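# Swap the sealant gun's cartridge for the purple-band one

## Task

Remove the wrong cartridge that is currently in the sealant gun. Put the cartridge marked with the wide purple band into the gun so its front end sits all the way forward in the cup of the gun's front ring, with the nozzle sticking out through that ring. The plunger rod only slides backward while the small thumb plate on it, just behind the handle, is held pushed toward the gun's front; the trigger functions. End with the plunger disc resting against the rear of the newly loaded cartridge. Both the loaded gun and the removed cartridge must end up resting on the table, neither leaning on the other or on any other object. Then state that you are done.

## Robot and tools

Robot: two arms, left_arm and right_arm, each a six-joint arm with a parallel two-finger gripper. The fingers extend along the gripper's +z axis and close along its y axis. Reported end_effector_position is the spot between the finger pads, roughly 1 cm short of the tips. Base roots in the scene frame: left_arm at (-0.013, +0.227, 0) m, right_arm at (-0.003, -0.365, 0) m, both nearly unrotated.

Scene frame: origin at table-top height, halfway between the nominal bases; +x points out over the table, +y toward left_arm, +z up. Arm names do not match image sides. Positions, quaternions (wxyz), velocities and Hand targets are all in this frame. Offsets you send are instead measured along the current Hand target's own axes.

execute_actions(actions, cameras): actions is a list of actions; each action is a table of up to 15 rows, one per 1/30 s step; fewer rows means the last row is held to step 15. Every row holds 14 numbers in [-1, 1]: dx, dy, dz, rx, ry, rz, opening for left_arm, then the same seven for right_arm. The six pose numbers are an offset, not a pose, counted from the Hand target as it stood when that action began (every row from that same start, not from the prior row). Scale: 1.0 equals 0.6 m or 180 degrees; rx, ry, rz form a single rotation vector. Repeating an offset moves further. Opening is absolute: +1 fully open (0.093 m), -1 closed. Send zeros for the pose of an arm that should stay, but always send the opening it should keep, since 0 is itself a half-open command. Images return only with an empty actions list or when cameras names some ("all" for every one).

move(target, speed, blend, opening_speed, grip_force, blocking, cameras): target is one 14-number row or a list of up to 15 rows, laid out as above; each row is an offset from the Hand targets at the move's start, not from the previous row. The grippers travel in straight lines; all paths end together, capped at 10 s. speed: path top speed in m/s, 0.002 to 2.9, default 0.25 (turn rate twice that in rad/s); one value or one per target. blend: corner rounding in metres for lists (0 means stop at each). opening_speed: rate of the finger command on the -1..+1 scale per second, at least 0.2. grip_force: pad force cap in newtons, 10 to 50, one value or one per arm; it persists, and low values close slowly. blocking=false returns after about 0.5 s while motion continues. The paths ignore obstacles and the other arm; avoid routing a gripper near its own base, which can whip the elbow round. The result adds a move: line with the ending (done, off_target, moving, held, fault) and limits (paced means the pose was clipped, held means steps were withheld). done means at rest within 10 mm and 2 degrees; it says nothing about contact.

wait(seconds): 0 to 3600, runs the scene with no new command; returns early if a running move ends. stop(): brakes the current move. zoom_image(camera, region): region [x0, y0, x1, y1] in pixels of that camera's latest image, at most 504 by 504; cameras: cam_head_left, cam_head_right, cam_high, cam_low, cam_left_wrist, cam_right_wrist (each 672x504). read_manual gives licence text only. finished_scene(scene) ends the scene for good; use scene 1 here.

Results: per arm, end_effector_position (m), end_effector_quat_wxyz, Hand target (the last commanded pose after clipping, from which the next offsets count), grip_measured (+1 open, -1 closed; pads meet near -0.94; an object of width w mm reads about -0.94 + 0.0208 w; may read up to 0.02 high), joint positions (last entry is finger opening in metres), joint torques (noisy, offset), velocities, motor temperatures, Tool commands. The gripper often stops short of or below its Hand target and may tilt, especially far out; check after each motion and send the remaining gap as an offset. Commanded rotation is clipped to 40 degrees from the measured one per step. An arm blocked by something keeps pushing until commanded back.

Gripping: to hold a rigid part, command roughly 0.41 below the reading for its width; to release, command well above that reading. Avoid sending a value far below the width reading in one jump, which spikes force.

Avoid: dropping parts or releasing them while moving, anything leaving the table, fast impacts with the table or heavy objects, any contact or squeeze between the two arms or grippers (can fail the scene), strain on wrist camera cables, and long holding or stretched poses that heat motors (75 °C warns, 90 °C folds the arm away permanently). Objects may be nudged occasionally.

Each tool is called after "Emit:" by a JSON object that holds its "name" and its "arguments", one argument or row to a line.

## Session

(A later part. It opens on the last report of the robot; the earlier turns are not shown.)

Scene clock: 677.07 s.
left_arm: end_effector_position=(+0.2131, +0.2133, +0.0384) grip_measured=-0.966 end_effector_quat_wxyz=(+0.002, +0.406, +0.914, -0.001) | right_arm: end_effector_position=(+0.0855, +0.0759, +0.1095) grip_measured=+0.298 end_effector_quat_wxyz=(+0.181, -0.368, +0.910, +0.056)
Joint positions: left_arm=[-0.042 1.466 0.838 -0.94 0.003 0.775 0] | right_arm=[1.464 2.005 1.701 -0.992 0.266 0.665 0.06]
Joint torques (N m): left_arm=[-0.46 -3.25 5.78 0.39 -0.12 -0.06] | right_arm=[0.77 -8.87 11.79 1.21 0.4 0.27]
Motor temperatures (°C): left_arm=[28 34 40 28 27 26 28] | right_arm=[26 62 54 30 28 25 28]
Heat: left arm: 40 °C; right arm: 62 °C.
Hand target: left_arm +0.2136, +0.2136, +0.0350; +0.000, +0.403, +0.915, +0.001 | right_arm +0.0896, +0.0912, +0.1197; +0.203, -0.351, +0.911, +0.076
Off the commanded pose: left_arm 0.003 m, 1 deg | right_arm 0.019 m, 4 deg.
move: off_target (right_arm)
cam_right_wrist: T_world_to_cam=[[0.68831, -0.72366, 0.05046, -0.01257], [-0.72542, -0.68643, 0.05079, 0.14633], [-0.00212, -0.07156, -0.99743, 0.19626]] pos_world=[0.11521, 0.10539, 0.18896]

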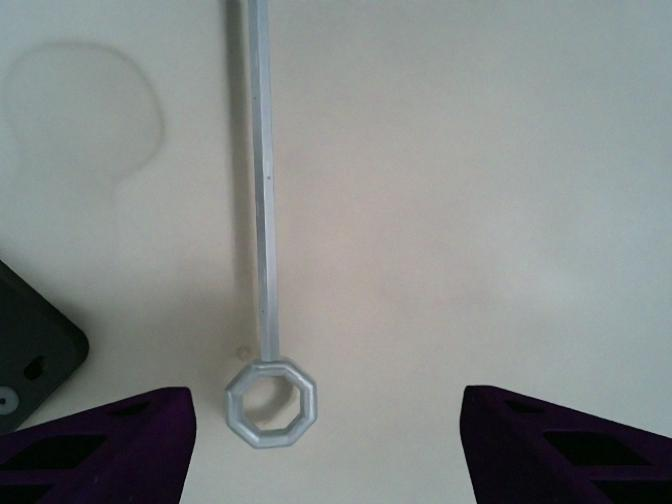

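Emit:
{"name": "move", "arguments": {
  "target": [
    [0,0,0,0,0,0,-1,0.042,0.039,0.14,0,0,0,0.3],
    [0,0,0,0,0,0,-1,0.042,0.039,0.14,0,0,0,-1]
  ],
  "cameras": ["cam_right_wrist"]
}}

Emit:
{"name": "move", "arguments": {
  "target": [
    [0,0.08,0,0,0,0,-1,0.15,0,-0.07,0,0,0,-1]
  ],
  "speed": 0.05,
  "cameras": ["cam_left_wrist","cam_right_wrist","cam_high"]
}}

Scene clock: 703.33 s.
left_arm: end_effector_position=(+0.2128, +0.2143, +0.0384) grip_measured=-0.966 end_effector_quat_wxyz=(+0.000, +0.406, +0.914, +0.002) | right_arm: end_effector_position=(+0.0821, +0.1044, +0.0293) grip_measured=-0.905 end_effector_quat_wxyz=(+0.186, -0.365, +0.910, +0.059)
Joint positions: left_arm=[-0.042 1.466 0.838 -0.941 -0.003 0.777 0] | right_arm=[1.481 2.167 1.622 -0.743 0.277 0.684 0.002]
Joint torques (N m): left_arm=[-0.43 -3.23 5.75 0.39 -0.07 -0.09] | right_arm=[0.72 -9.95 9.5 1.29 0.36 0.26]
Motor temperatures (°C): left_arm=[28 34 40 28 27 26 28] | right_arm=[26 64 57 31 28 25 28]
Heat: left arm: 40 °C; right arm: 64 °C.
Hand target: left_arm +0.2136, +0.2136, +0.0350; +0.000, +0.403, +0.915, +0.001 | right_arm +0.0835, +0.1169, +0.0329; +0.203, -0.351, +0.911, +0.076
Off the commanded pose: left_arm 0.004 m, 1 deg | right_arm 0.013 m, 3 deg.
move: off_target (right_arm); target 2's new opening was sent with right_arm's hand 0.013 m and 3 deg from that target
cam_right_wrist: T_world_to_cam=[[0.68472, -0.72731, 0.04664, 0.01528], [-0.72879, -0.68363, 0.03879, 0.16784], [0.00367, -0.06055, -0.99816, 0.11669]] pos_world=[0.11142, 0.13292, 0.10925]

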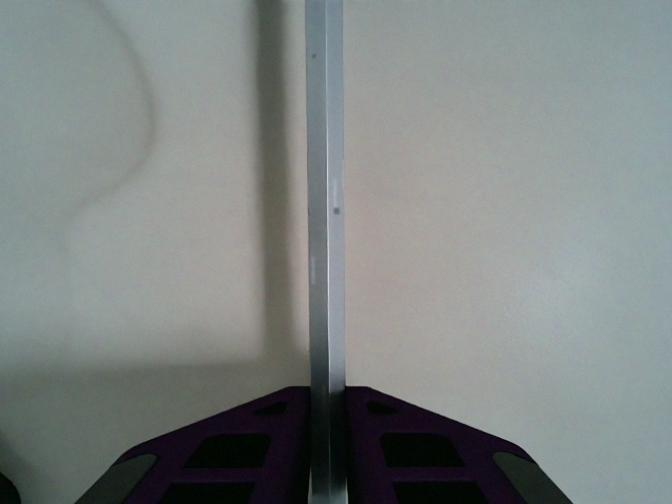

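Scene clock: 706.23 s.
left_arm: end_effector_position=(+0.1995, +0.2158, +0.0381) grip_measured=-0.966 end_effector_quat_wxyz=(-0.053, +0.421, +0.902, -0.077) | right_arm: end_effector_position=(+0.0405, +0.0833, +0.0291) grip_measured=-0.908 end_effector_quat_wxyz=(+0.245, -0.344, +0.900, +0.105)
Joint positions: left_arm=[0.036 1.573 0.921 -1.083 0.092 0.899 0] | right_arm=[1.611 2.016 1.327 -0.505 0.395 0.812 0.002]
Joint torques (N m): left_arm=[3.18 -3.55 10.24 1.18 -0.98 -0.1] | right_arm=[4.34 -13.89 5.38 -0.19 -0.18 0.8]
Motor temperatures (°C): left_arm=[28 34 40 28 27 26 28] | right_arm=[27 65 56 31 28 25 28]
Heat: left arm: 40 °C; right arm: 65 °C.
Hand target: left_arm +0.2490, +0.2461, +0.0351; +0.000, +0.403, +0.915, +0.001 | right_arm +0.0099, +0.0503, +0.0329; +0.203, -0.351, +0.911, +0.076
Off the commanded pose: left_arm 0.058 m, 11 deg | right_arm 0.045 m, 6 deg.
move: off_target (left_arm, right_arm)
cam_left_wrist: T_world_to_cam=[[-0.76907, -0.61582, 0.17114, 0.28229], [-0.49371, 0.74242, 0.45283, -0.04046], [-0.40592, 0.26377, -0.87502, 0.14609]] pos_world=[0.25643, 0.16534, 0.09784]
cam_right_wrist: T_world_to_cam=[[0.66689, -0.74515, -0.00233, 0.03207], [-0.74098, -0.66282, -0.10781, 0.12613], [0.07879, 0.07363, -0.99417, 0.10112]] pos_world=[0.0641, 0.10006, 0.1142]
Images, in order (width x height): cam_high 672x504, cam_left_wrist 672x504, cam_right_wrist 672x504.

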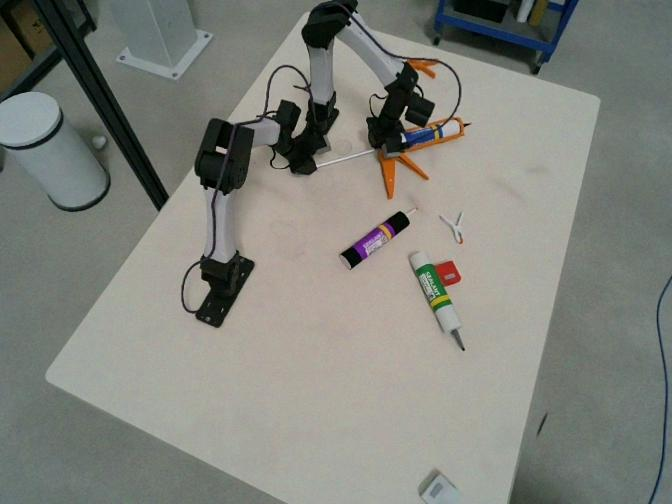

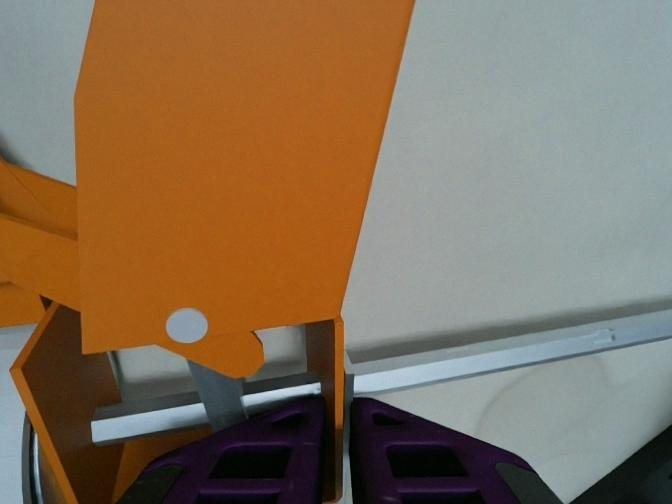

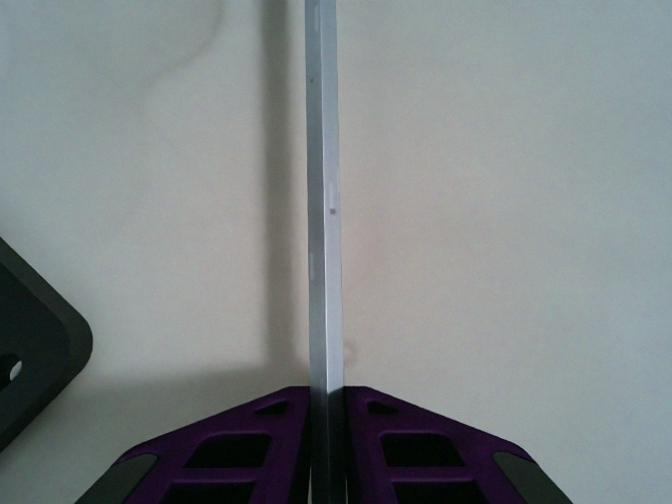

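Emit:
{"name": "move", "arguments": {
  "target": [
    [0,-0.08,0,0,0,0,-1,-0.08,0,0.04,0,0,0,-1],
    [0,-0.08,0,0,0,0,-0.6,-0.08,0,0.04,0,0,0,0.3],
    [0,-0.08,-0.2,0,0,0,-0.4,-0.15,0,-0.15,0,0,0,0.3],
    [-0.1,-0.08,-0.25,0,0,0,0,-0.3,-0.3,-0.4,0,0,0,0.3]
  ],
  "cameras": ["cam_left_wrist","cam_high"]
}}

Emit:
{"name": "zoom_image", "arguments": {
  "camera": "cam_high",
  "region": [320, 80, 500, 210]
}}

Scene clock: 725.83 s.
left_arm: end_effector_position=(+0.2495, +0.1693, +0.1792) grip_measured=-0.002 end_effector_quat_wxyz=(-0.006, +0.404, +0.915, -0.006) | right_arm: end_effector_position=(+0.1794, -0.0350, +0.3112) grip_measured=+0.298 end_effector_quat_wxyz=(+0.222, -0.347, +0.907, +0.085)
Joint positions: left_arm=[-0.194 1.585 1.521 -1.52 0.009 0.62 0.045] | right_arm=[1.142 1.776 2.2 -1.55 0.188 0.375 0.06]
Joint torques (N m): left_arm=[-0.59 -4.52 9.4 0.13 -0.19 -0.11] | right_arm=[-0.51 -8.84 10.18 1.04 -0.13 -0.15]
Motor temperatures (°C): left_arm=[29 34 44 29 27 26 28] | right_arm=[27 70 53 30 28 25 28]
Heat: left arm: 44 °C; right arm: 70 °C.
Hand target: left_arm +0.2542, +0.1692, +0.1850; +0.000, +0.403, +0.915, +0.001 | right_arm +0.1757, -0.0412, +0.3270; +0.203, -0.351, +0.911, +0.076
Off the commanded pose: left_arm 0.007 m, 1 deg | right_arm 0.017 m, 3 deg.
joint sent to its limit (right arm) — joint 4 (wrist pitch), lower limit. The joint targets are off in position and orientation.
move: off_target (right_arm); target 2's new opening was sent with left_arm's hand 0.015 m and 5 deg from that target
cam_left_wrist: T_world_to_cam=[[-0.75533, -0.65534, 0.00153, 0.3016], [-0.58782, 0.67854, 0.4405, -0.00871], [-0.28972, 0.33182, -0.89775, 0.26566]] pos_world=[0.29965, 0.11541, 0.24187]
Images, in order (width x height): cam_high 672x504, cam_left_wrist 672x504.

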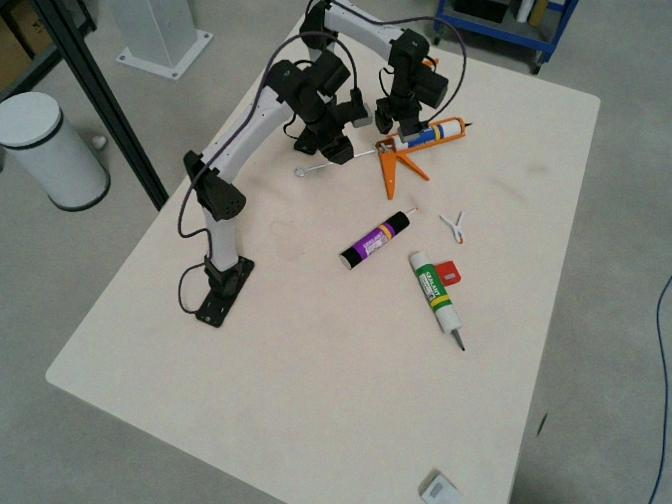

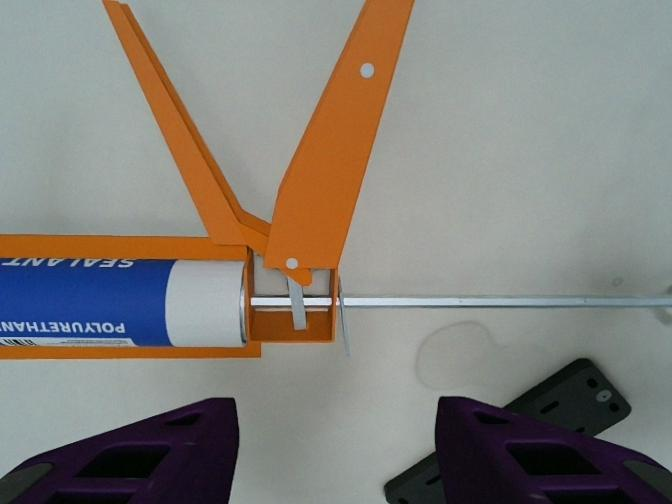

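Scaled by 2.800 from the camera's image (finer frame: 960x720).

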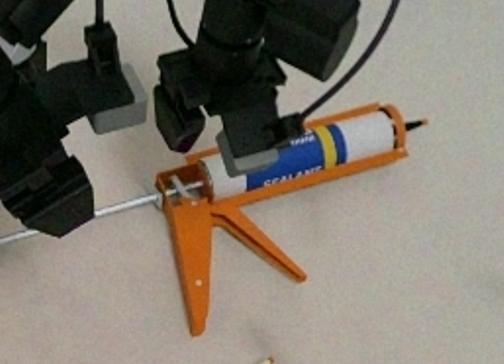

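Emit:
{"name": "zoom_image", "arguments": {
  "camera": "cam_left_wrist",
  "region": [140, 220, 360, 380]
}}

Emit:
{"name": "zoom_image", "arguments": {
  "camera": "cam_high",
  "region": [430, 105, 480, 145]
}}

Scaled by 2.291 from the camera's image (finer frame: 960x720).

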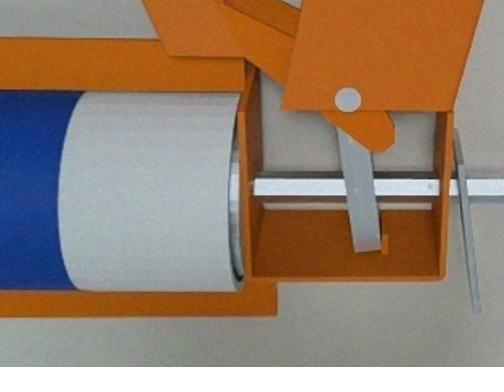

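Scaled by 10.080 from the camera's image (finer frame: 960x720).

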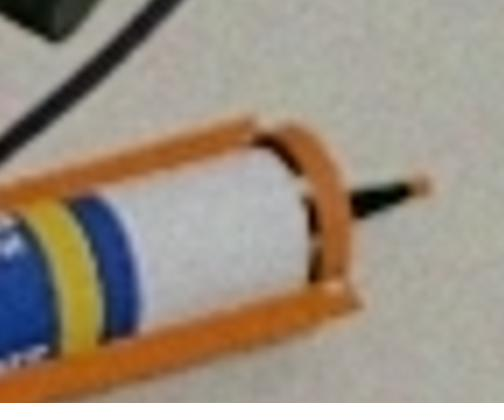

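Emit:
{"name": "move", "arguments": {
  "target": [0.101,0.19,0.092,0,0,-0.489,0.9,0.208,-0.478,-0.04,0,0,0.2,0.3],
  "cameras": ["cam_left_wrist","cam_low"]
}}

Emit:
{"name": "zoom_image", "arguments": {
  "camera": "cam_low",
  "region": [340, 240, 500, 300]
}}

Scene clock: 761.33 s.
left_arm: end_effector_position=(+0.2898, +0.2856, +0.1310) grip_measured=+0.898 end_effector_quat_wxyz=(-0.012, -0.338, +0.941, -0.007) | right_arm: end_effector_position=(+0.2796, -0.3396, +0.2960) grip_measured=+0.298 end_effector_quat_wxyz=(+0.194, -0.040, +0.972, +0.124)
Joint positions: left_arm=[0.217 1.728 1.484 -1.348 0.017 -0.491 0.088] | right_arm=[-0.089 1.439 1.789 -1.551 -0.289 -0.109 0.06]
Joint torques (N m): left_arm=[0.46 -5.68 7.56 0.46 -0.26 -0.13] | right_arm=[-0.5 -3.63 7.88 0.92 -0.51 -0.17]
Motor temperatures (°C): left_arm=[28 35 46 28 27 26 28] | right_arm=[27 62 52 31 28 25 28]
Heat: left arm: 46 °C; right arm: 62 °C.
Hand target: left_arm +0.2972, +0.2910, +0.1299; +0.000, -0.347, +0.938, +0.001 | right_arm +0.2767, -0.3367, +0.2969; +0.169, -0.053, +0.975, +0.135
Off the commanded pose: left_arm 0.009 m, 2 deg | right_arm 0.004 m, 4 deg.
joint sent to its limit (right arm) — joint 4 (wrist pitch), lower limit. The joint targets are off in position, not in orientation.
move: off_target (right_arm)
cam_left_wrist: T_world_to_cam=[[0.61737, -0.78663, -0.00818, 0.04929], [-0.69646, -0.55138, 0.45927, 0.33762], [-0.36579, -0.27784, -0.88826, 0.39043]] pos_world=[0.34752, 0.33341, 0.19215]
Images, in order (width x height): cam_low 672x504, cam_left_wrist 672x504.

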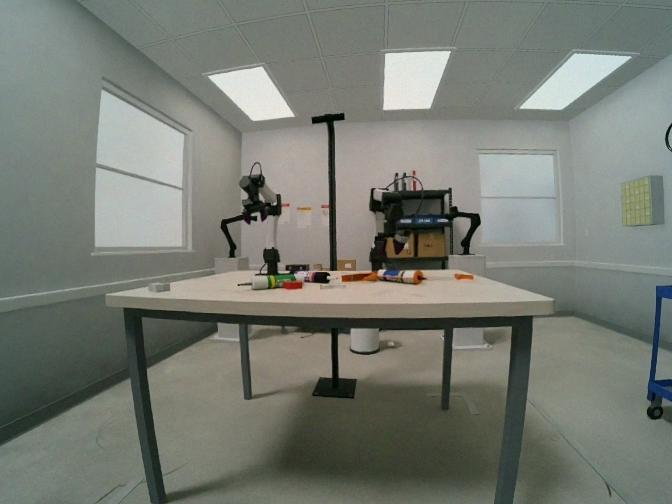

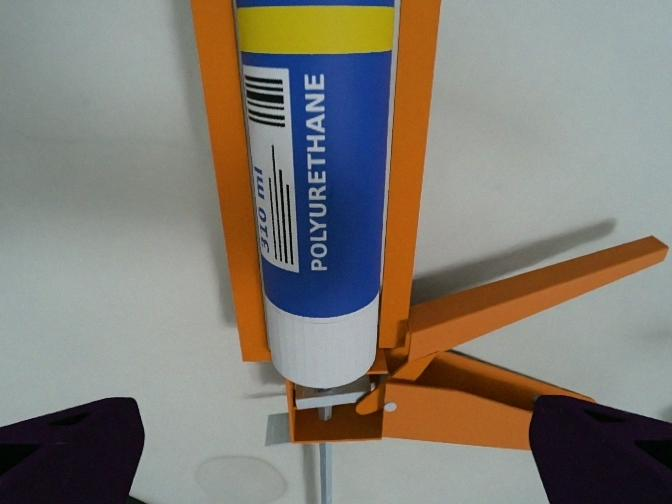

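Scaled by 3.150 from the camera's image (finer frame: 960x720).

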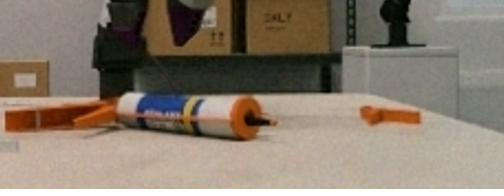

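Emit:
{"name": "move", "arguments": {
  "target": [
    [0,0.009,0.143,0,0,-0.008,0.9,0,0,0,0,0,0,0.3],
    [0,0.009,0.143,0,0,-0.008,-0.5,0,0,0,0,0,0,0.3],
    [-0.007,0.009,0.138,0,0,-0.008,-0.5,0,0,0,0,0,0,0.3],
    [-0.007,0.009,0.093,0,0.056,-0.008,-0.5,0,0,0,0,0,0,0.3]
  ],
  "speed": [0.15,0.1,0.05,0.06],
  "cameras": ["cam_left_wrist","cam_low","cam_high"]
}}

Emit:
{"name": "zoom_image", "arguments": {
  "camera": "cam_low",
  "region": [340, 240, 500, 300]
}}

Emit:
{"name": "zoom_image", "arguments": {
  "camera": "cam_high",
  "region": [370, 90, 490, 210]
}}

Scene clock: 787.57 s.
left_arm: end_effector_position=(+0.2920, +0.2964, +0.0707) grip_measured=-0.498 end_effector_quat_wxyz=(-0.084, -0.362, +0.928, -0.026) | right_arm: end_effector_position=(+0.2796, -0.3396, +0.2960) grip_measured=+0.298 end_effector_quat_wxyz=(+0.194, -0.040, +0.972, +0.124)
Joint positions: left_arm=[0.278 1.898 1.443 -1.276 0.07 -0.478 0.021] | right_arm=[-0.089 1.439 1.789 -1.551 -0.289 -0.109 0.06]
Joint torques (N m): left_arm=[0.59 -6.61 9.02 -0.15 0.06 0.09] | right_arm=[-0.5 -3.66 7.9 0.92 -0.49 -0.15]
Motor temperatures (°C): left_arm=[28 36 44 28 27 26 27] | right_arm=[26 56 50 30 28 25 27]
Heat: left arm: 44 °C; right arm: 56 °C.
Hand target: left_arm +0.2969, +0.2979, +0.0741; -0.082, -0.357, +0.930, -0.030 | right_arm +0.2767, -0.3367, +0.2969; +0.169, -0.053, +0.975, +0.135
Off the commanded pose: left_arm 0.006 m, 1 deg | right_arm 0.004 m, 4 deg.
joint sent to its limit (right arm) — joint 4 (wrist pitch), lower limit. The joint targets are off in position, not in orientation.
move: done
cam_left_wrist: T_world_to_cam=[[0.65716, -0.75345, -0.02129, 0.03548], [-0.6025, -0.54205, 0.58581, 0.3337], [-0.45292, -0.37214, -0.81017, 0.38848]] pos_world=[0.35369, 0.35219, 0.12001]
Images, in order (width x height): cam_high 672x504, cam_low 672x504, cam_left_wrist 672x504.

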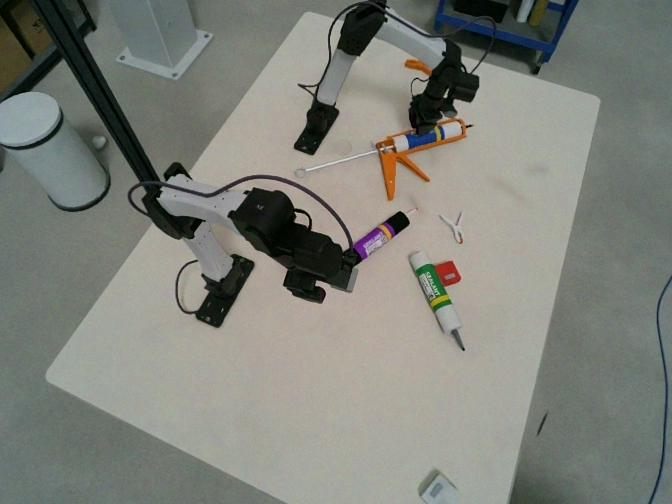

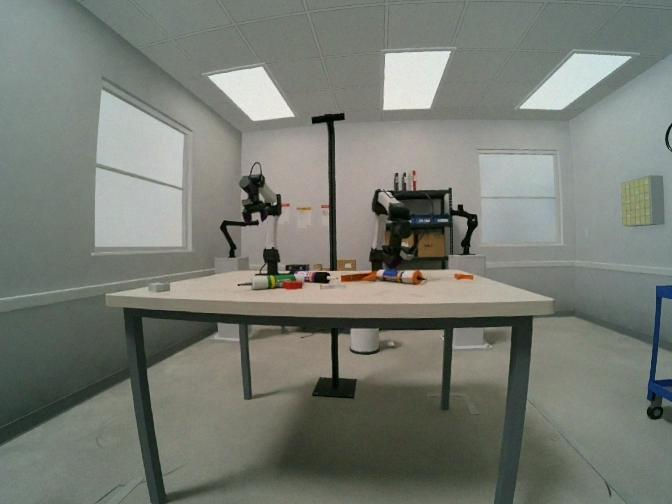

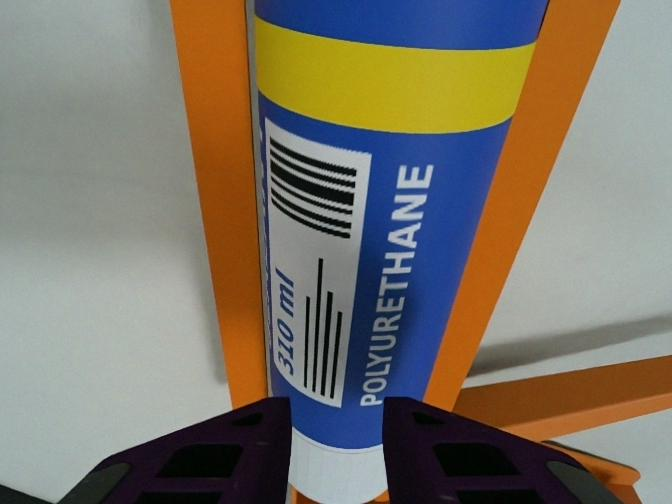

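Scaled by 3.150 from the camera's image (finer frame: 960x720).

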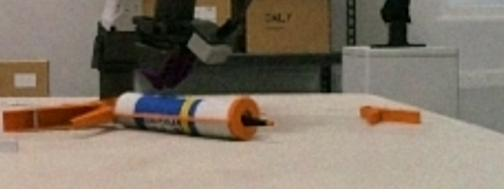

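Scaled by 4.200 from the camera's image (finer frame: 960x720).

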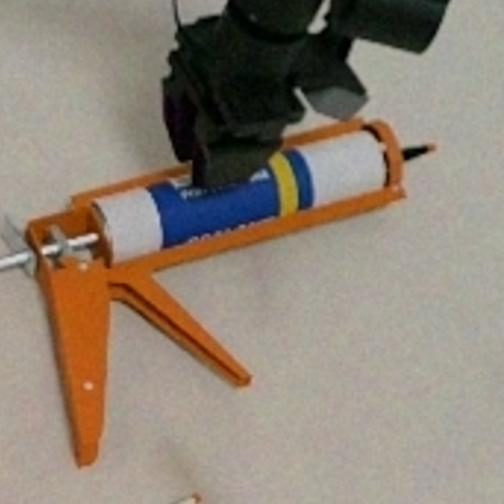

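Emit:
{"name": "move", "arguments": {
  "target": [
    [0,0,0,0,-0.056,0,0.9,0,0,0,0,0,0,0.3],
    [-0.012,0,0.071,0,-0.056,0,0.9,0,0,0,0,0,0,0.3],
    [-0.012,0,0.071,0,-0.056,0,-0.7,0,0,0,0,0,0,0.3]
  ],
  "speed": 0.08,
  "cameras": ["cam_left_wrist"]
}}

Scene clock: 803.93 s.
left_arm: end_effector_position=(+0.2896, +0.2947, +0.0356) grip_measured=+0.077 end_effector_quat_wxyz=(-0.014, -0.354, +0.935, -0.008) | right_arm: end_effector_position=(+0.2796, -0.3396, +0.2960) grip_measured=+0.298 end_effector_quat_wxyz=(+0.194, -0.040, +0.972, +0.124)
Joint positions: left_arm=[0.247 1.806 1.191 -0.981 0.02 -0.495 0.049] | right_arm=[-0.089 1.439 1.789 -1.551 -0.289 -0.109 0.06]
Joint torques (N m): left_arm=[-0.58 -6.05 5.85 0.61 -0.31 -0.13] | right_arm=[-0.44 -3.64 7.86 0.93 -0.5 -0.17]
Heat: left arm: 45 °C; right arm: 53 °C.
Hand target: left_arm +0.2966, +0.2978, +0.0309; +0.000, -0.358, +0.934, +0.002 | right_arm +0.2767, -0.3367, +0.2969; +0.169, -0.053, +0.975, +0.135
Off the commanded pose: left_arm 0.009 m, 2 deg | right_arm 0.004 m, 4 deg.
joint sent to its limit (right arm) — joint 4 (wrist pitch), lower limit. The joint targets are off in position, not in orientation.
move: done
cam_left_wrist: T_world_to_cam=[[0.64477, -0.76434, -0.00771, 0.04135], [-0.67471, -0.57384, 0.46418, 0.38655], [-0.35921, -0.29409, -0.88571, 0.31089]] pos_world=[0.34583, 0.34485, 0.09625]

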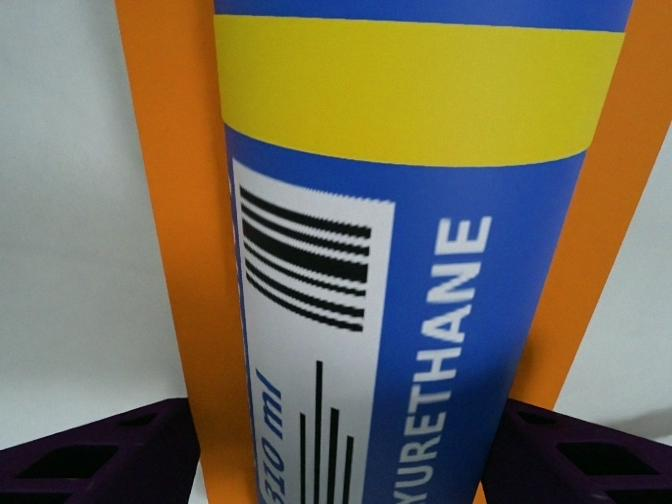

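Emit:
{"name": "move", "arguments": {
  "target": [
    [0,0,0,0,0,0,0.4,0,0,0,0,0,0,0.3],
    [0,0,-0.008,0,0,0,0.4,0,0,0,0,0,0,0.3],
    [0,0,-0.008,0,0,0,-0.7,0,0,0,0,0,0,0.3],
    [0,0,-0.053,0,0.056,0,-0.7,0,0,0,0,0,0,0.3]
  ],
  "speed": 0.08,
  "cameras": ["cam_left_wrist","cam_high"]
}}

Emit:
{"name": "zoom_image", "arguments": {
  "camera": "cam_high",
  "region": [370, 90, 490, 210]
}}

Scene clock: 817.87 s.
left_arm: end_effector_position=(+0.2959, +0.3029, +0.0456) grip_measured=+0.090 end_effector_quat_wxyz=(-0.072, -0.361, +0.930, -0.007) | right_arm: end_effector_position=(+0.2796, -0.3396, +0.2960) grip_measured=+0.298 end_effector_quat_wxyz=(+0.194, -0.040, +0.972, +0.124)
Joint positions: left_arm=[0.274 1.926 1.381 -1.168 0.03 -0.483 0.05] | right_arm=[-0.089 1.439 1.789 -1.551 -0.289 -0.109 0.06]
Joint torques (N m): left_arm=[0.65 -8.5 10.91 -0.72 0.38 0.11] | right_arm=[-0.51 -3.63 7.92 0.92 -0.5 -0.17]
Heat: left arm: 44 °C; right arm: 52 °C.
Hand target: left_arm +0.2966, +0.2977, +0.0627; -0.082, -0.357, +0.930, -0.030 | right_arm +0.2767, -0.3367, +0.2969; +0.169, -0.053, +0.975, +0.135
Off the commanded pose: left_arm 0.018 m, 3 deg | right_arm 0.004 m, 4 deg.
joint sent to its limit (right arm) — joint 4 (wrist pitch), lower limit. The joint targets are off in position, not in orientation.
move: off_target (left_arm)
cam_left_wrist: T_world_to_cam=[[0.6528, -0.75593, -0.04924, 0.04051], [-0.61011, -0.56318, 0.55731, 0.36421], [-0.44901, -0.33377, -0.82885, 0.36038]] pos_world=[0.35758, 0.35602, 0.09772]
Images, in order (width x height): cam_high 672x504, cam_left_wrist 672x504.

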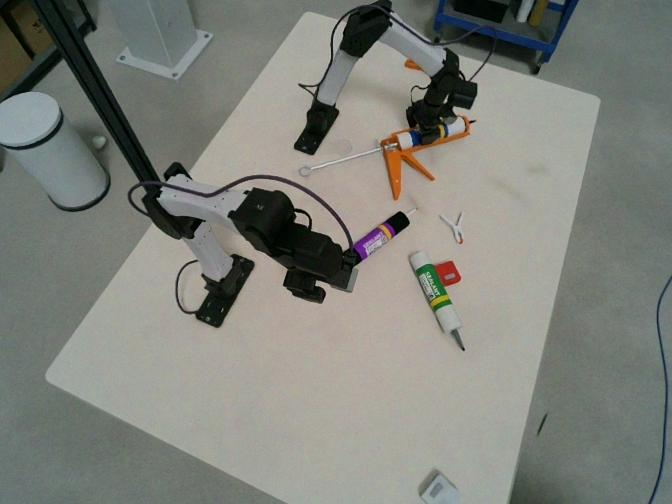

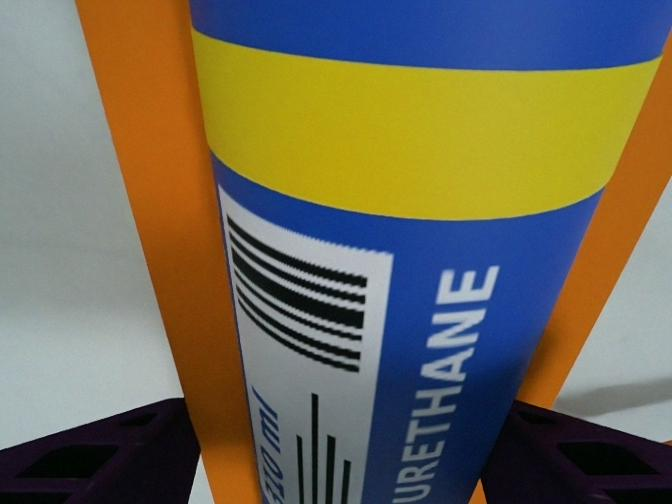

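Scaled by 4.200 from the camera's image (finer frame: 960x720).

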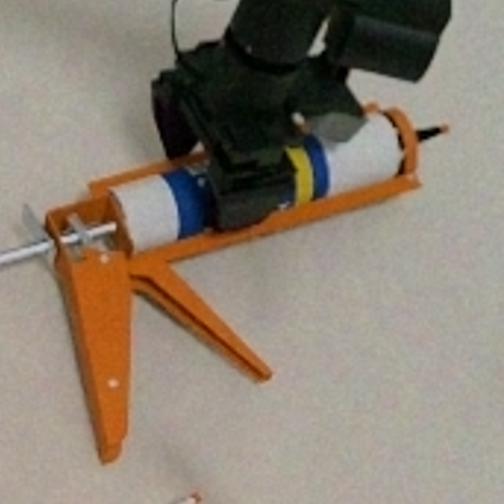

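Emit:
{"name": "move", "arguments": {
  "target": [
    [-0.008,0,0.043,0,-0.056,0,-0.7,0,0,0,0,0,0,0.3],
    [-0.008,0,0.043,0,-0.056,0,0.3,0,0,0,0,0,0,0.3],
    [-0.006,0,0.033,0,-0.056,0,0.3,0,0,0,0,0,0,0.3],
    [-0.006,0,0.033,0,-0.056,0,-0.8,0,0,0,0,0,0,0.3]
  ],
  "speed": 0.06,
  "cameras": ["cam_left_wrist"]
}}

Scene clock: 843.73 s.
left_arm: end_effector_position=(+0.2954, +0.3020, +0.0360) grip_measured=+0.079 end_effector_quat_wxyz=(-0.010, -0.362, +0.932, +0.000) | right_arm: end_effector_position=(+0.2796, -0.3396, +0.2960) grip_measured=+0.298 end_effector_quat_wxyz=(+0.194, -0.040, +0.972, +0.124)
Joint positions: left_arm=[0.257 1.826 1.219 -0.983 0.003 -0.501 0.049] | right_arm=[-0.089 1.439 1.789 -1.551 -0.289 -0.109 0.06]
Joint torques (N m): left_arm=[-0.87 -8.96 6.09 0.2 -0.21 -0.13] | right_arm=[-0.53 -3.63 7.84 0.93 -0.49 -0.18]
Motor temperatures (°C): left_arm=[28 40 46 28 27 26 29] | right_arm=[26 50 48 30 28 25 27]
Heat: left arm: 46 °C; right arm: 50 °C.
Hand target: left_arm +0.2967, +0.2978, +0.0426; +0.000, -0.358, +0.934, +0.002 | right_arm +0.2767, -0.3367, +0.2969; +0.169, -0.053, +0.975, +0.135
Off the commanded pose: left_arm 0.008 m, 1 deg | right_arm 0.004 m, 4 deg.
joint sent to its limit (right arm) — joint 4 (wrist pitch), lower limit. The joint targets are off in position, not in orientation.
move: done
cam_left_wrist: T_world_to_cam=[[0.65617, -0.75435, -0.01999, 0.03723], [-0.66691, -0.5921, 0.45238, 0.39801], [-0.35309, -0.28351, -0.8916, 0.31074]] pos_world=[0.35073, 0.35184, 0.09775]

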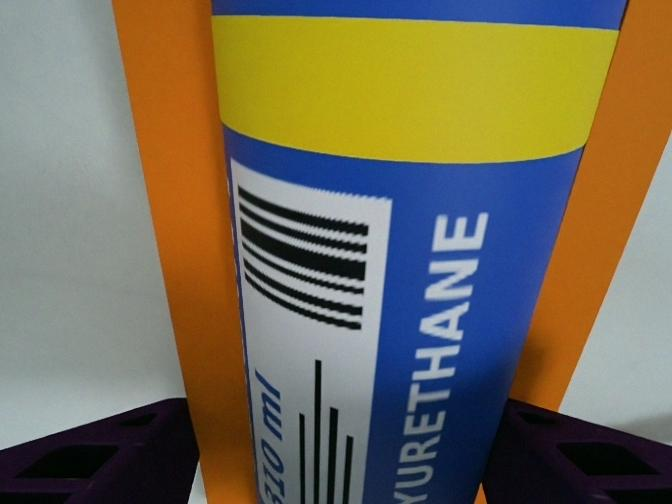

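Emit:
{"name": "move", "arguments": {
  "target": [
    [0,0,0,0,0,0,0.3,0,0,0,0,0,0,0.3],
    [0,0,-0.04,0,0,0,0.3,0,0,0,0,0,0,0.3],
    [0,0,0.0,0,0,0,0.3,0,0,0,0,0,0,0.3],
    [0,0,0.0,0,0,0,-0.8,0,0,0,0,0,0,0.3]
  ],
  "speed": 0.1,
  "cameras": ["cam_left_wrist"]
}}

Scene clock: 857.47 s.
left_arm: end_effector_position=(+0.2911, +0.2996, +0.0366) grip_measured=+0.075 end_effector_quat_wxyz=(-0.019, -0.365, +0.931, -0.003) | right_arm: end_effector_position=(+0.2796, -0.3396, +0.2960) grip_measured=+0.298 end_effector_quat_wxyz=(+0.194, -0.040, +0.972, +0.124)
Joint positions: left_arm=[0.257 1.825 1.219 -1.003 0.011 -0.509 0.049] | right_arm=[-0.089 1.439 1.789 -1.551 -0.289 -0.109 0.06]
Joint torques (N m): left_arm=[-0.88 -8.83 5.94 0.35 -0.21 -0.05] | right_arm=[-0.47 -3.58 7.87 0.92 -0.5 -0.17]
Heat: left arm: 45 °C; right arm: 49 °C.
Hand target: left_arm +0.2967, +0.2978, +0.0426; +0.000, -0.358, +0.934, +0.002 | right_arm +0.2767, -0.3367, +0.2969; +0.169, -0.053, +0.975, +0.135
Off the commanded pose: left_arm 0.008 m, 2 deg | right_arm 0.004 m, 4 deg.
joint sent to its limit (right arm) — joint 4 (wrist pitch), lower limit. The joint targets are off in position, not in orientation.
move: done
cam_left_wrist: T_world_to_cam=[[0.66177, -0.74938, -0.02202, 0.03517], [-0.65475, -0.59201, 0.46992, 0.38927], [-0.36519, -0.29657, -0.88243, 0.31615]] pos_world=[0.34705, 0.35057, 0.09683]

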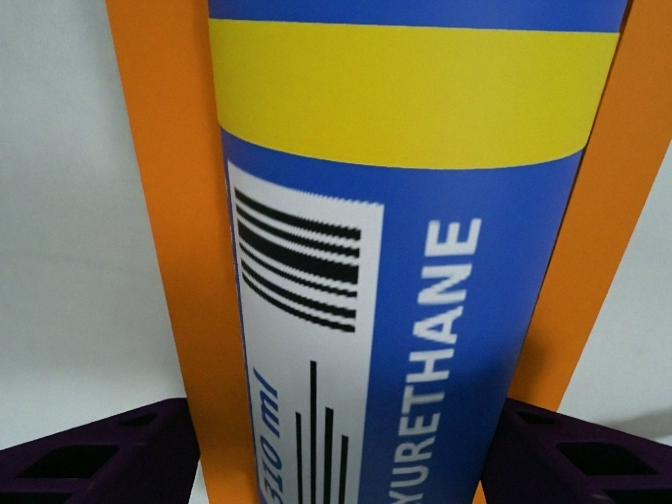

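Emit:
{"name": "move", "arguments": {
  "target": [
    [0,0,0,0,0,0,0.3,0,0,0,0,0,0,0.3],
    [0,0,-0.04,0,0,0,0.3,0,0,0,0,0,0,0.3],
    [0,0,-0.008,0,0,0,0.3,0,0,0,0,0,0,0.3]
  ],
  "speed": 0.1
}}

Emit:
{"name": "move", "arguments": {
  "target": [0,0,0,0,0,0,-0.8,0,0,0,0,0,0,0.3],
  "cameras": ["cam_left_wrist"]
}}

Scene clock: 868.40 s.
left_arm: end_effector_position=(+0.2910, +0.2996, +0.0374) grip_measured=+0.304 end_effector_quat_wxyz=(-0.020, -0.367, +0.930, -0.003) | right_arm: end_effector_position=(+0.2796, -0.3396, +0.2960) grip_measured=+0.298 end_effector_quat_wxyz=(+0.194, -0.040, +0.972, +0.124)
Joint positions: left_arm=[0.257 1.825 1.222 -1.007 0.011 -0.512 0.06] | right_arm=[-0.089 1.439 1.789 -1.551 -0.289 -0.109 0.06]
Joint torques (N m): left_arm=[-0.87 -9.32 6.84 0.22 -0.21 -0.03] | right_arm=[-0.47 -3.58 7.88 0.91 -0.5 -0.17]
Heat: left arm: 44 °C; right arm: 49 °C.
Hand target: left_arm +0.2967, +0.2978, +0.0474; +0.000, -0.358, +0.934, +0.002 | right_arm +0.2767, -0.3367, +0.2969; +0.169, -0.053, +0.975, +0.135
Off the commanded pose: left_arm 0.012 m, 3 deg | right_arm 0.004 m, 4 deg.
joint sent to its limit (right arm) — joint 4 (wrist pitch), lower limit. The joint targets are off in position, not in orientation.
move: off_target (left_arm)

Scene clock: 870.50 s.
left_arm: end_effector_position=(+0.2915, +0.2992, +0.0373) grip_measured=+0.074 end_effector_quat_wxyz=(-0.019, -0.364, +0.931, -0.003) | right_arm: end_effector_position=(+0.2796, -0.3396, +0.2960) grip_measured=+0.298 end_effector_quat_wxyz=(+0.194, -0.040, +0.972, +0.124)
Joint positions: left_arm=[0.255 1.825 1.222 -1.006 0.011 -0.509 0.049] | right_arm=[-0.089 1.439 1.789 -1.551 -0.289 -0.109 0.06]
Joint torques (N m): left_arm=[-0.9 -9.32 6.84 0.2 -0.21 -0.04] | right_arm=[-0.46 -3.64 7.83 0.92 -0.49 -0.18]
Heat: left arm: 44 °C; right arm: 49 °C.
Hand target: left_arm +0.2967, +0.2978, +0.0474; +0.000, -0.358, +0.934, +0.002 | right_arm +0.2767, -0.3367, +0.2969; +0.169, -0.053, +0.975, +0.135
Off the commanded pose: left_arm 0.011 m, 2 deg | right_arm 0.004 m, 4 deg.
joint sent to its limit (right arm) — joint 4 (wrist pitch), lower limit. The joint targets are off in position, not in orientation.
move: done
cam_left_wrist: T_world_to_cam=[[0.66059, -0.75043, -0.022, 0.0354], [-0.65568, -0.59096, 0.46995, 0.38891], [-0.36566, -0.29602, -0.88242, 0.31677]] pos_world=[0.34745, 0.35017, 0.09753]

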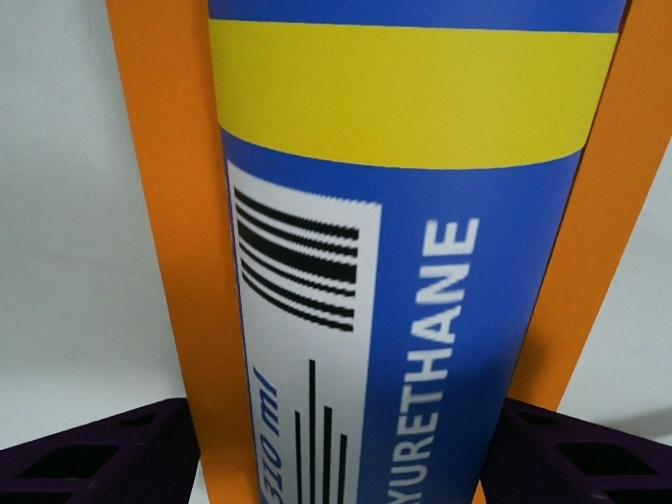

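Emit:
{"name": "move", "arguments": {
  "target": [
    [-0.03,0,0,0,0,0,-0.8,0,0,0,0,0,0,0.3]
  ],
  "speed": 0.05,
  "cameras": ["cam_high"]
}}

Emit:
{"name": "zoom_image", "arguments": {
  "camera": "cam_high",
  "region": [370, 90, 490, 210]
}}

Scene clock: 885.83 s.
left_arm: end_effector_position=(+0.2981, +0.2993, +0.0371) grip_measured=+0.088 end_effector_quat_wxyz=(-0.020, -0.352, +0.936, -0.003) | right_arm: end_effector_position=(+0.2796, -0.3396, +0.2960) grip_measured=+0.298 end_effector_quat_wxyz=(+0.194, -0.040, +0.972, +0.124)
Joint positions: left_arm=[0.251 1.849 1.252 -1.014 0.011 -0.487 0.049] | right_arm=[-0.089 1.439 1.789 -1.551 -0.289 -0.109 0.06]
Joint torques (N m): left_arm=[0.76 -7.13 10.43 0.13 -0.21 0.03] | right_arm=[-0.49 -3.67 7.83 0.92 -0.49 -0.18]
Heat: left arm: 43 °C; right arm: 48 °C.
Hand target: left_arm +0.3101, +0.3098, +0.0474; +0.000, -0.358, +0.934, +0.002 | right_arm +0.2767, -0.3367, +0.2969; +0.169, -0.053, +0.975, +0.135
Off the commanded pose: left_arm 0.019 m, 2 deg | right_arm 0.004 m, 4 deg.
joint sent to its limit (right arm) — joint 4 (wrist pitch), lower limit. The joint targets are off in position, not in orientation.
move: off_target (left_arm)

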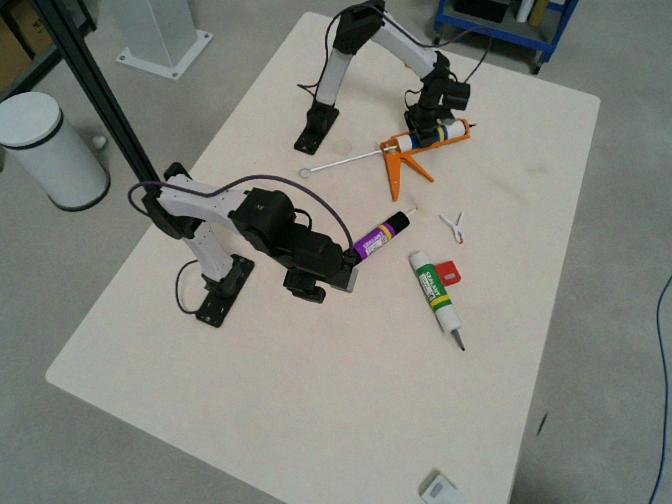

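Scaled by 4.200 from the camera's image (finer frame: 960x720).

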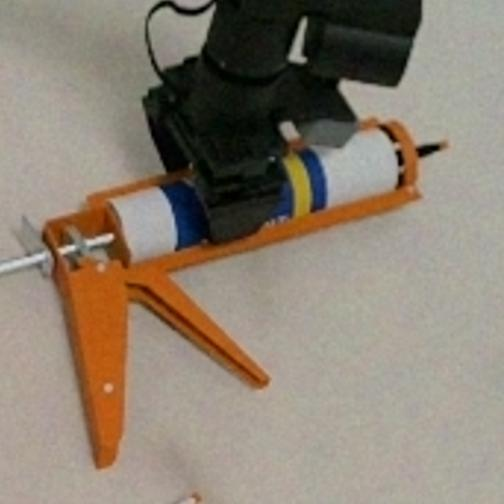

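Emit:
{"name": "move", "arguments": {
  "target": [
    [0.03,0,0,0,0,0,-0.8,0.058,0.734,0.429,-0.049,0.153,-0.583,0.6]
  ],
  "cameras": ["cam_high","cam_right_wrist"]
}}

Scene clock: 920.13 s.
left_arm: end_effector_position=(+0.2959, +0.2993, +0.0369) grip_measured=+0.088 end_effector_quat_wxyz=(-0.016, -0.356, +0.934, -0.003) | right_arm: end_effector_position=(+0.2575, +0.1424, +0.1527) grip_measured=+0.598 end_effector_quat_wxyz=(-0.216, +0.805, -0.551, -0.036)
Joint positions: left_arm=[0.252 1.835 1.234 -1.001 0.011 -0.494 0.049] | right_arm=[1.083 2.583 2.832 -1.378 -0.019 -0.846 0.074]
Joint torques (N m): left_arm=[-0.66 -10.18 5.76 0.18 -0.21 -0.15] | right_arm=[0.65 -11.92 11.07 1.6 0.07 -0.16]
Heat: left arm: 47 °C; right arm: 49 °C.
Hand target: left_arm +0.2967, +0.2978, +0.0474; +0.000, -0.358, +0.934, +0.002 | right_arm +0.2601, +0.1557, +0.1601; +0.000, +0.834, -0.552, +0.000
Off the commanded pose: left_arm 0.011 m, 2 deg | right_arm 0.015 m, 25 deg.
elbow stopped short (right arm): the move would have taken joint 3 (elbow) straighter than the controller allows.
move: off_target (left_arm, right_arm)
cam_right_wrist: T_world_to_cam=[[0.89767, 0.29574, 0.32669, -0.32623], [0.27572, -0.95525, 0.10713, 0.08643], [0.34375, -0.00609, -0.93904, 0.1372]] pos_world=[0.22185, 0.17988, 0.22616]

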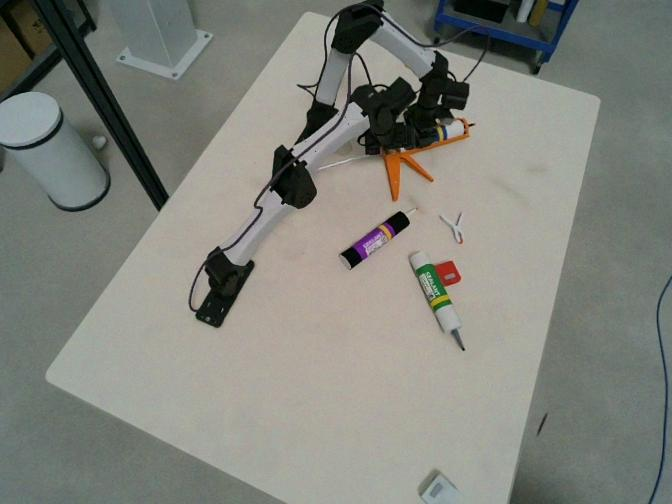

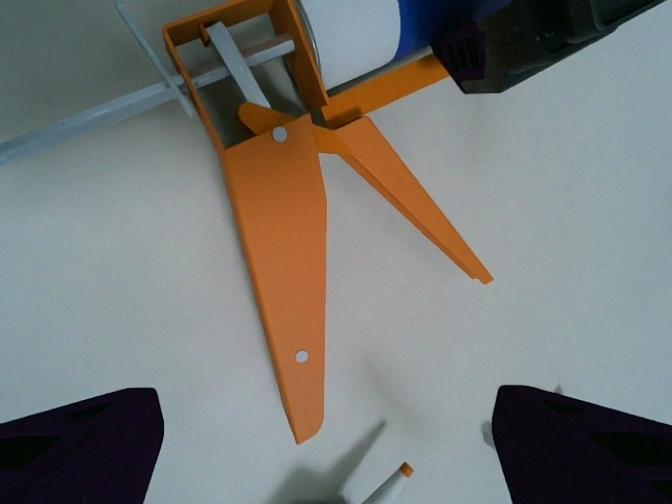

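Emit:
{"name": "move", "arguments": {
  "target": [
    [0,0,0,0,0,0,-0.8,0.025,-0.042,0.1,0,0,0,0.3],
    [0,0,0,0,0,0,-0.8,0.025,-0.042,0.203,0,0,0,0.3],
    [0,0,0,0,0,0,-0.8,0.025,-0.042,0.203,0,0,0,-0.9]
  ],
  "blend": [0.02,0,0],
  "speed": 0.15,
  "cameras": ["cam_high","cam_right_wrist"]
}}

Scene clock: 939.93 s.
left_arm: end_effector_position=(+0.2962, +0.2988, +0.0395) grip_measured=+0.088 end_effector_quat_wxyz=(-0.011, -0.354, +0.935, -0.007) | right_arm: end_effector_position=(+0.2795, +0.1408, +0.0294) grip_measured=-0.427 end_effector_quat_wxyz=(-0.134, +0.821, -0.554, -0.023)
Joint positions: left_arm=[0.254 1.823 1.229 -0.998 0.017 -0.487 0.049] | right_arm=[1.046 2.815 2.833 -1.317 -0.025 -0.897 0.025]
Joint torques (N m): left_arm=[-0.66 -9.2 6.19 0.16 -0.28 -0.21] | right_arm=[-0.23 -13.59 11.28 1.27 0.09 -0.13]
Motor temperatures (°C): left_arm=[28 44 44 27 27 26 30] | right_arm=[26 62 50 31 28 25 27]
Heat: left arm: 44 °C; right arm: 62 °C.
Hand target: left_arm +0.2967, +0.2978, +0.0474; +0.000, -0.358, +0.934, +0.002 | right_arm +0.2893, +0.1518, +0.0383; +0.000, +0.834, -0.552, +0.000
Off the commanded pose: left_arm 0.008 m, 2 deg | right_arm 0.017 m, 16 deg.
elbow stopped short (right arm): the move would have taken joint 3 (elbow) straighter than the controller allows.
move: off_target (right_arm); target 3's new opening was sent with right_arm's hand 0.017 m and 16 deg from that target
cam_right_wrist: T_world_to_cam=[[0.91239, 0.34891, 0.21405, -0.31355], [0.29976, -0.92561, 0.23105, 0.07757], [0.27874, -0.14664, -0.9491, 0.05212]] pos_world=[0.2483, 0.18884, 0.09866]

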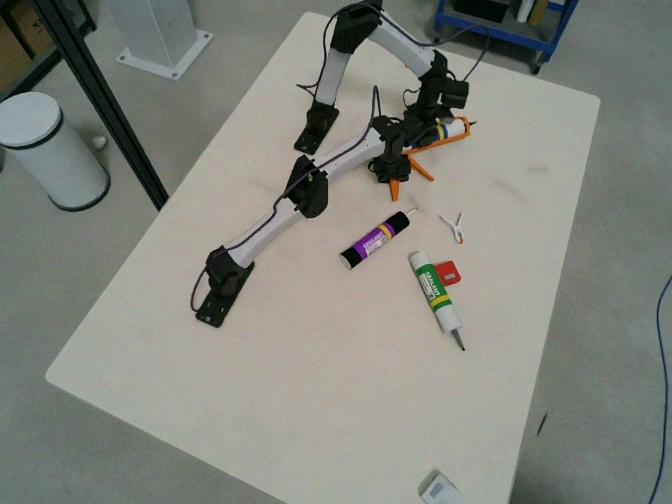

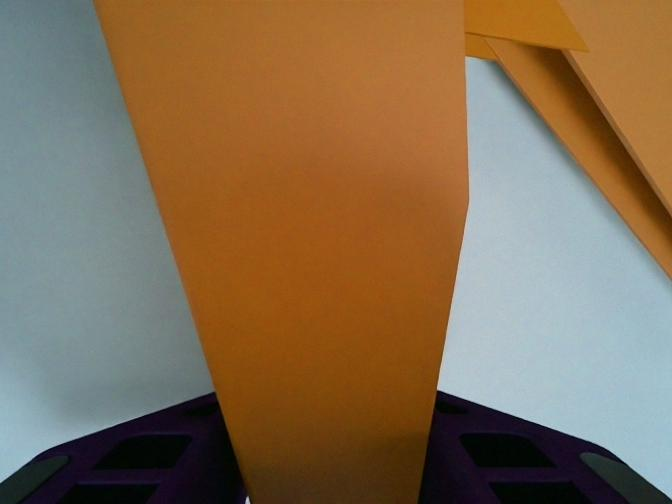

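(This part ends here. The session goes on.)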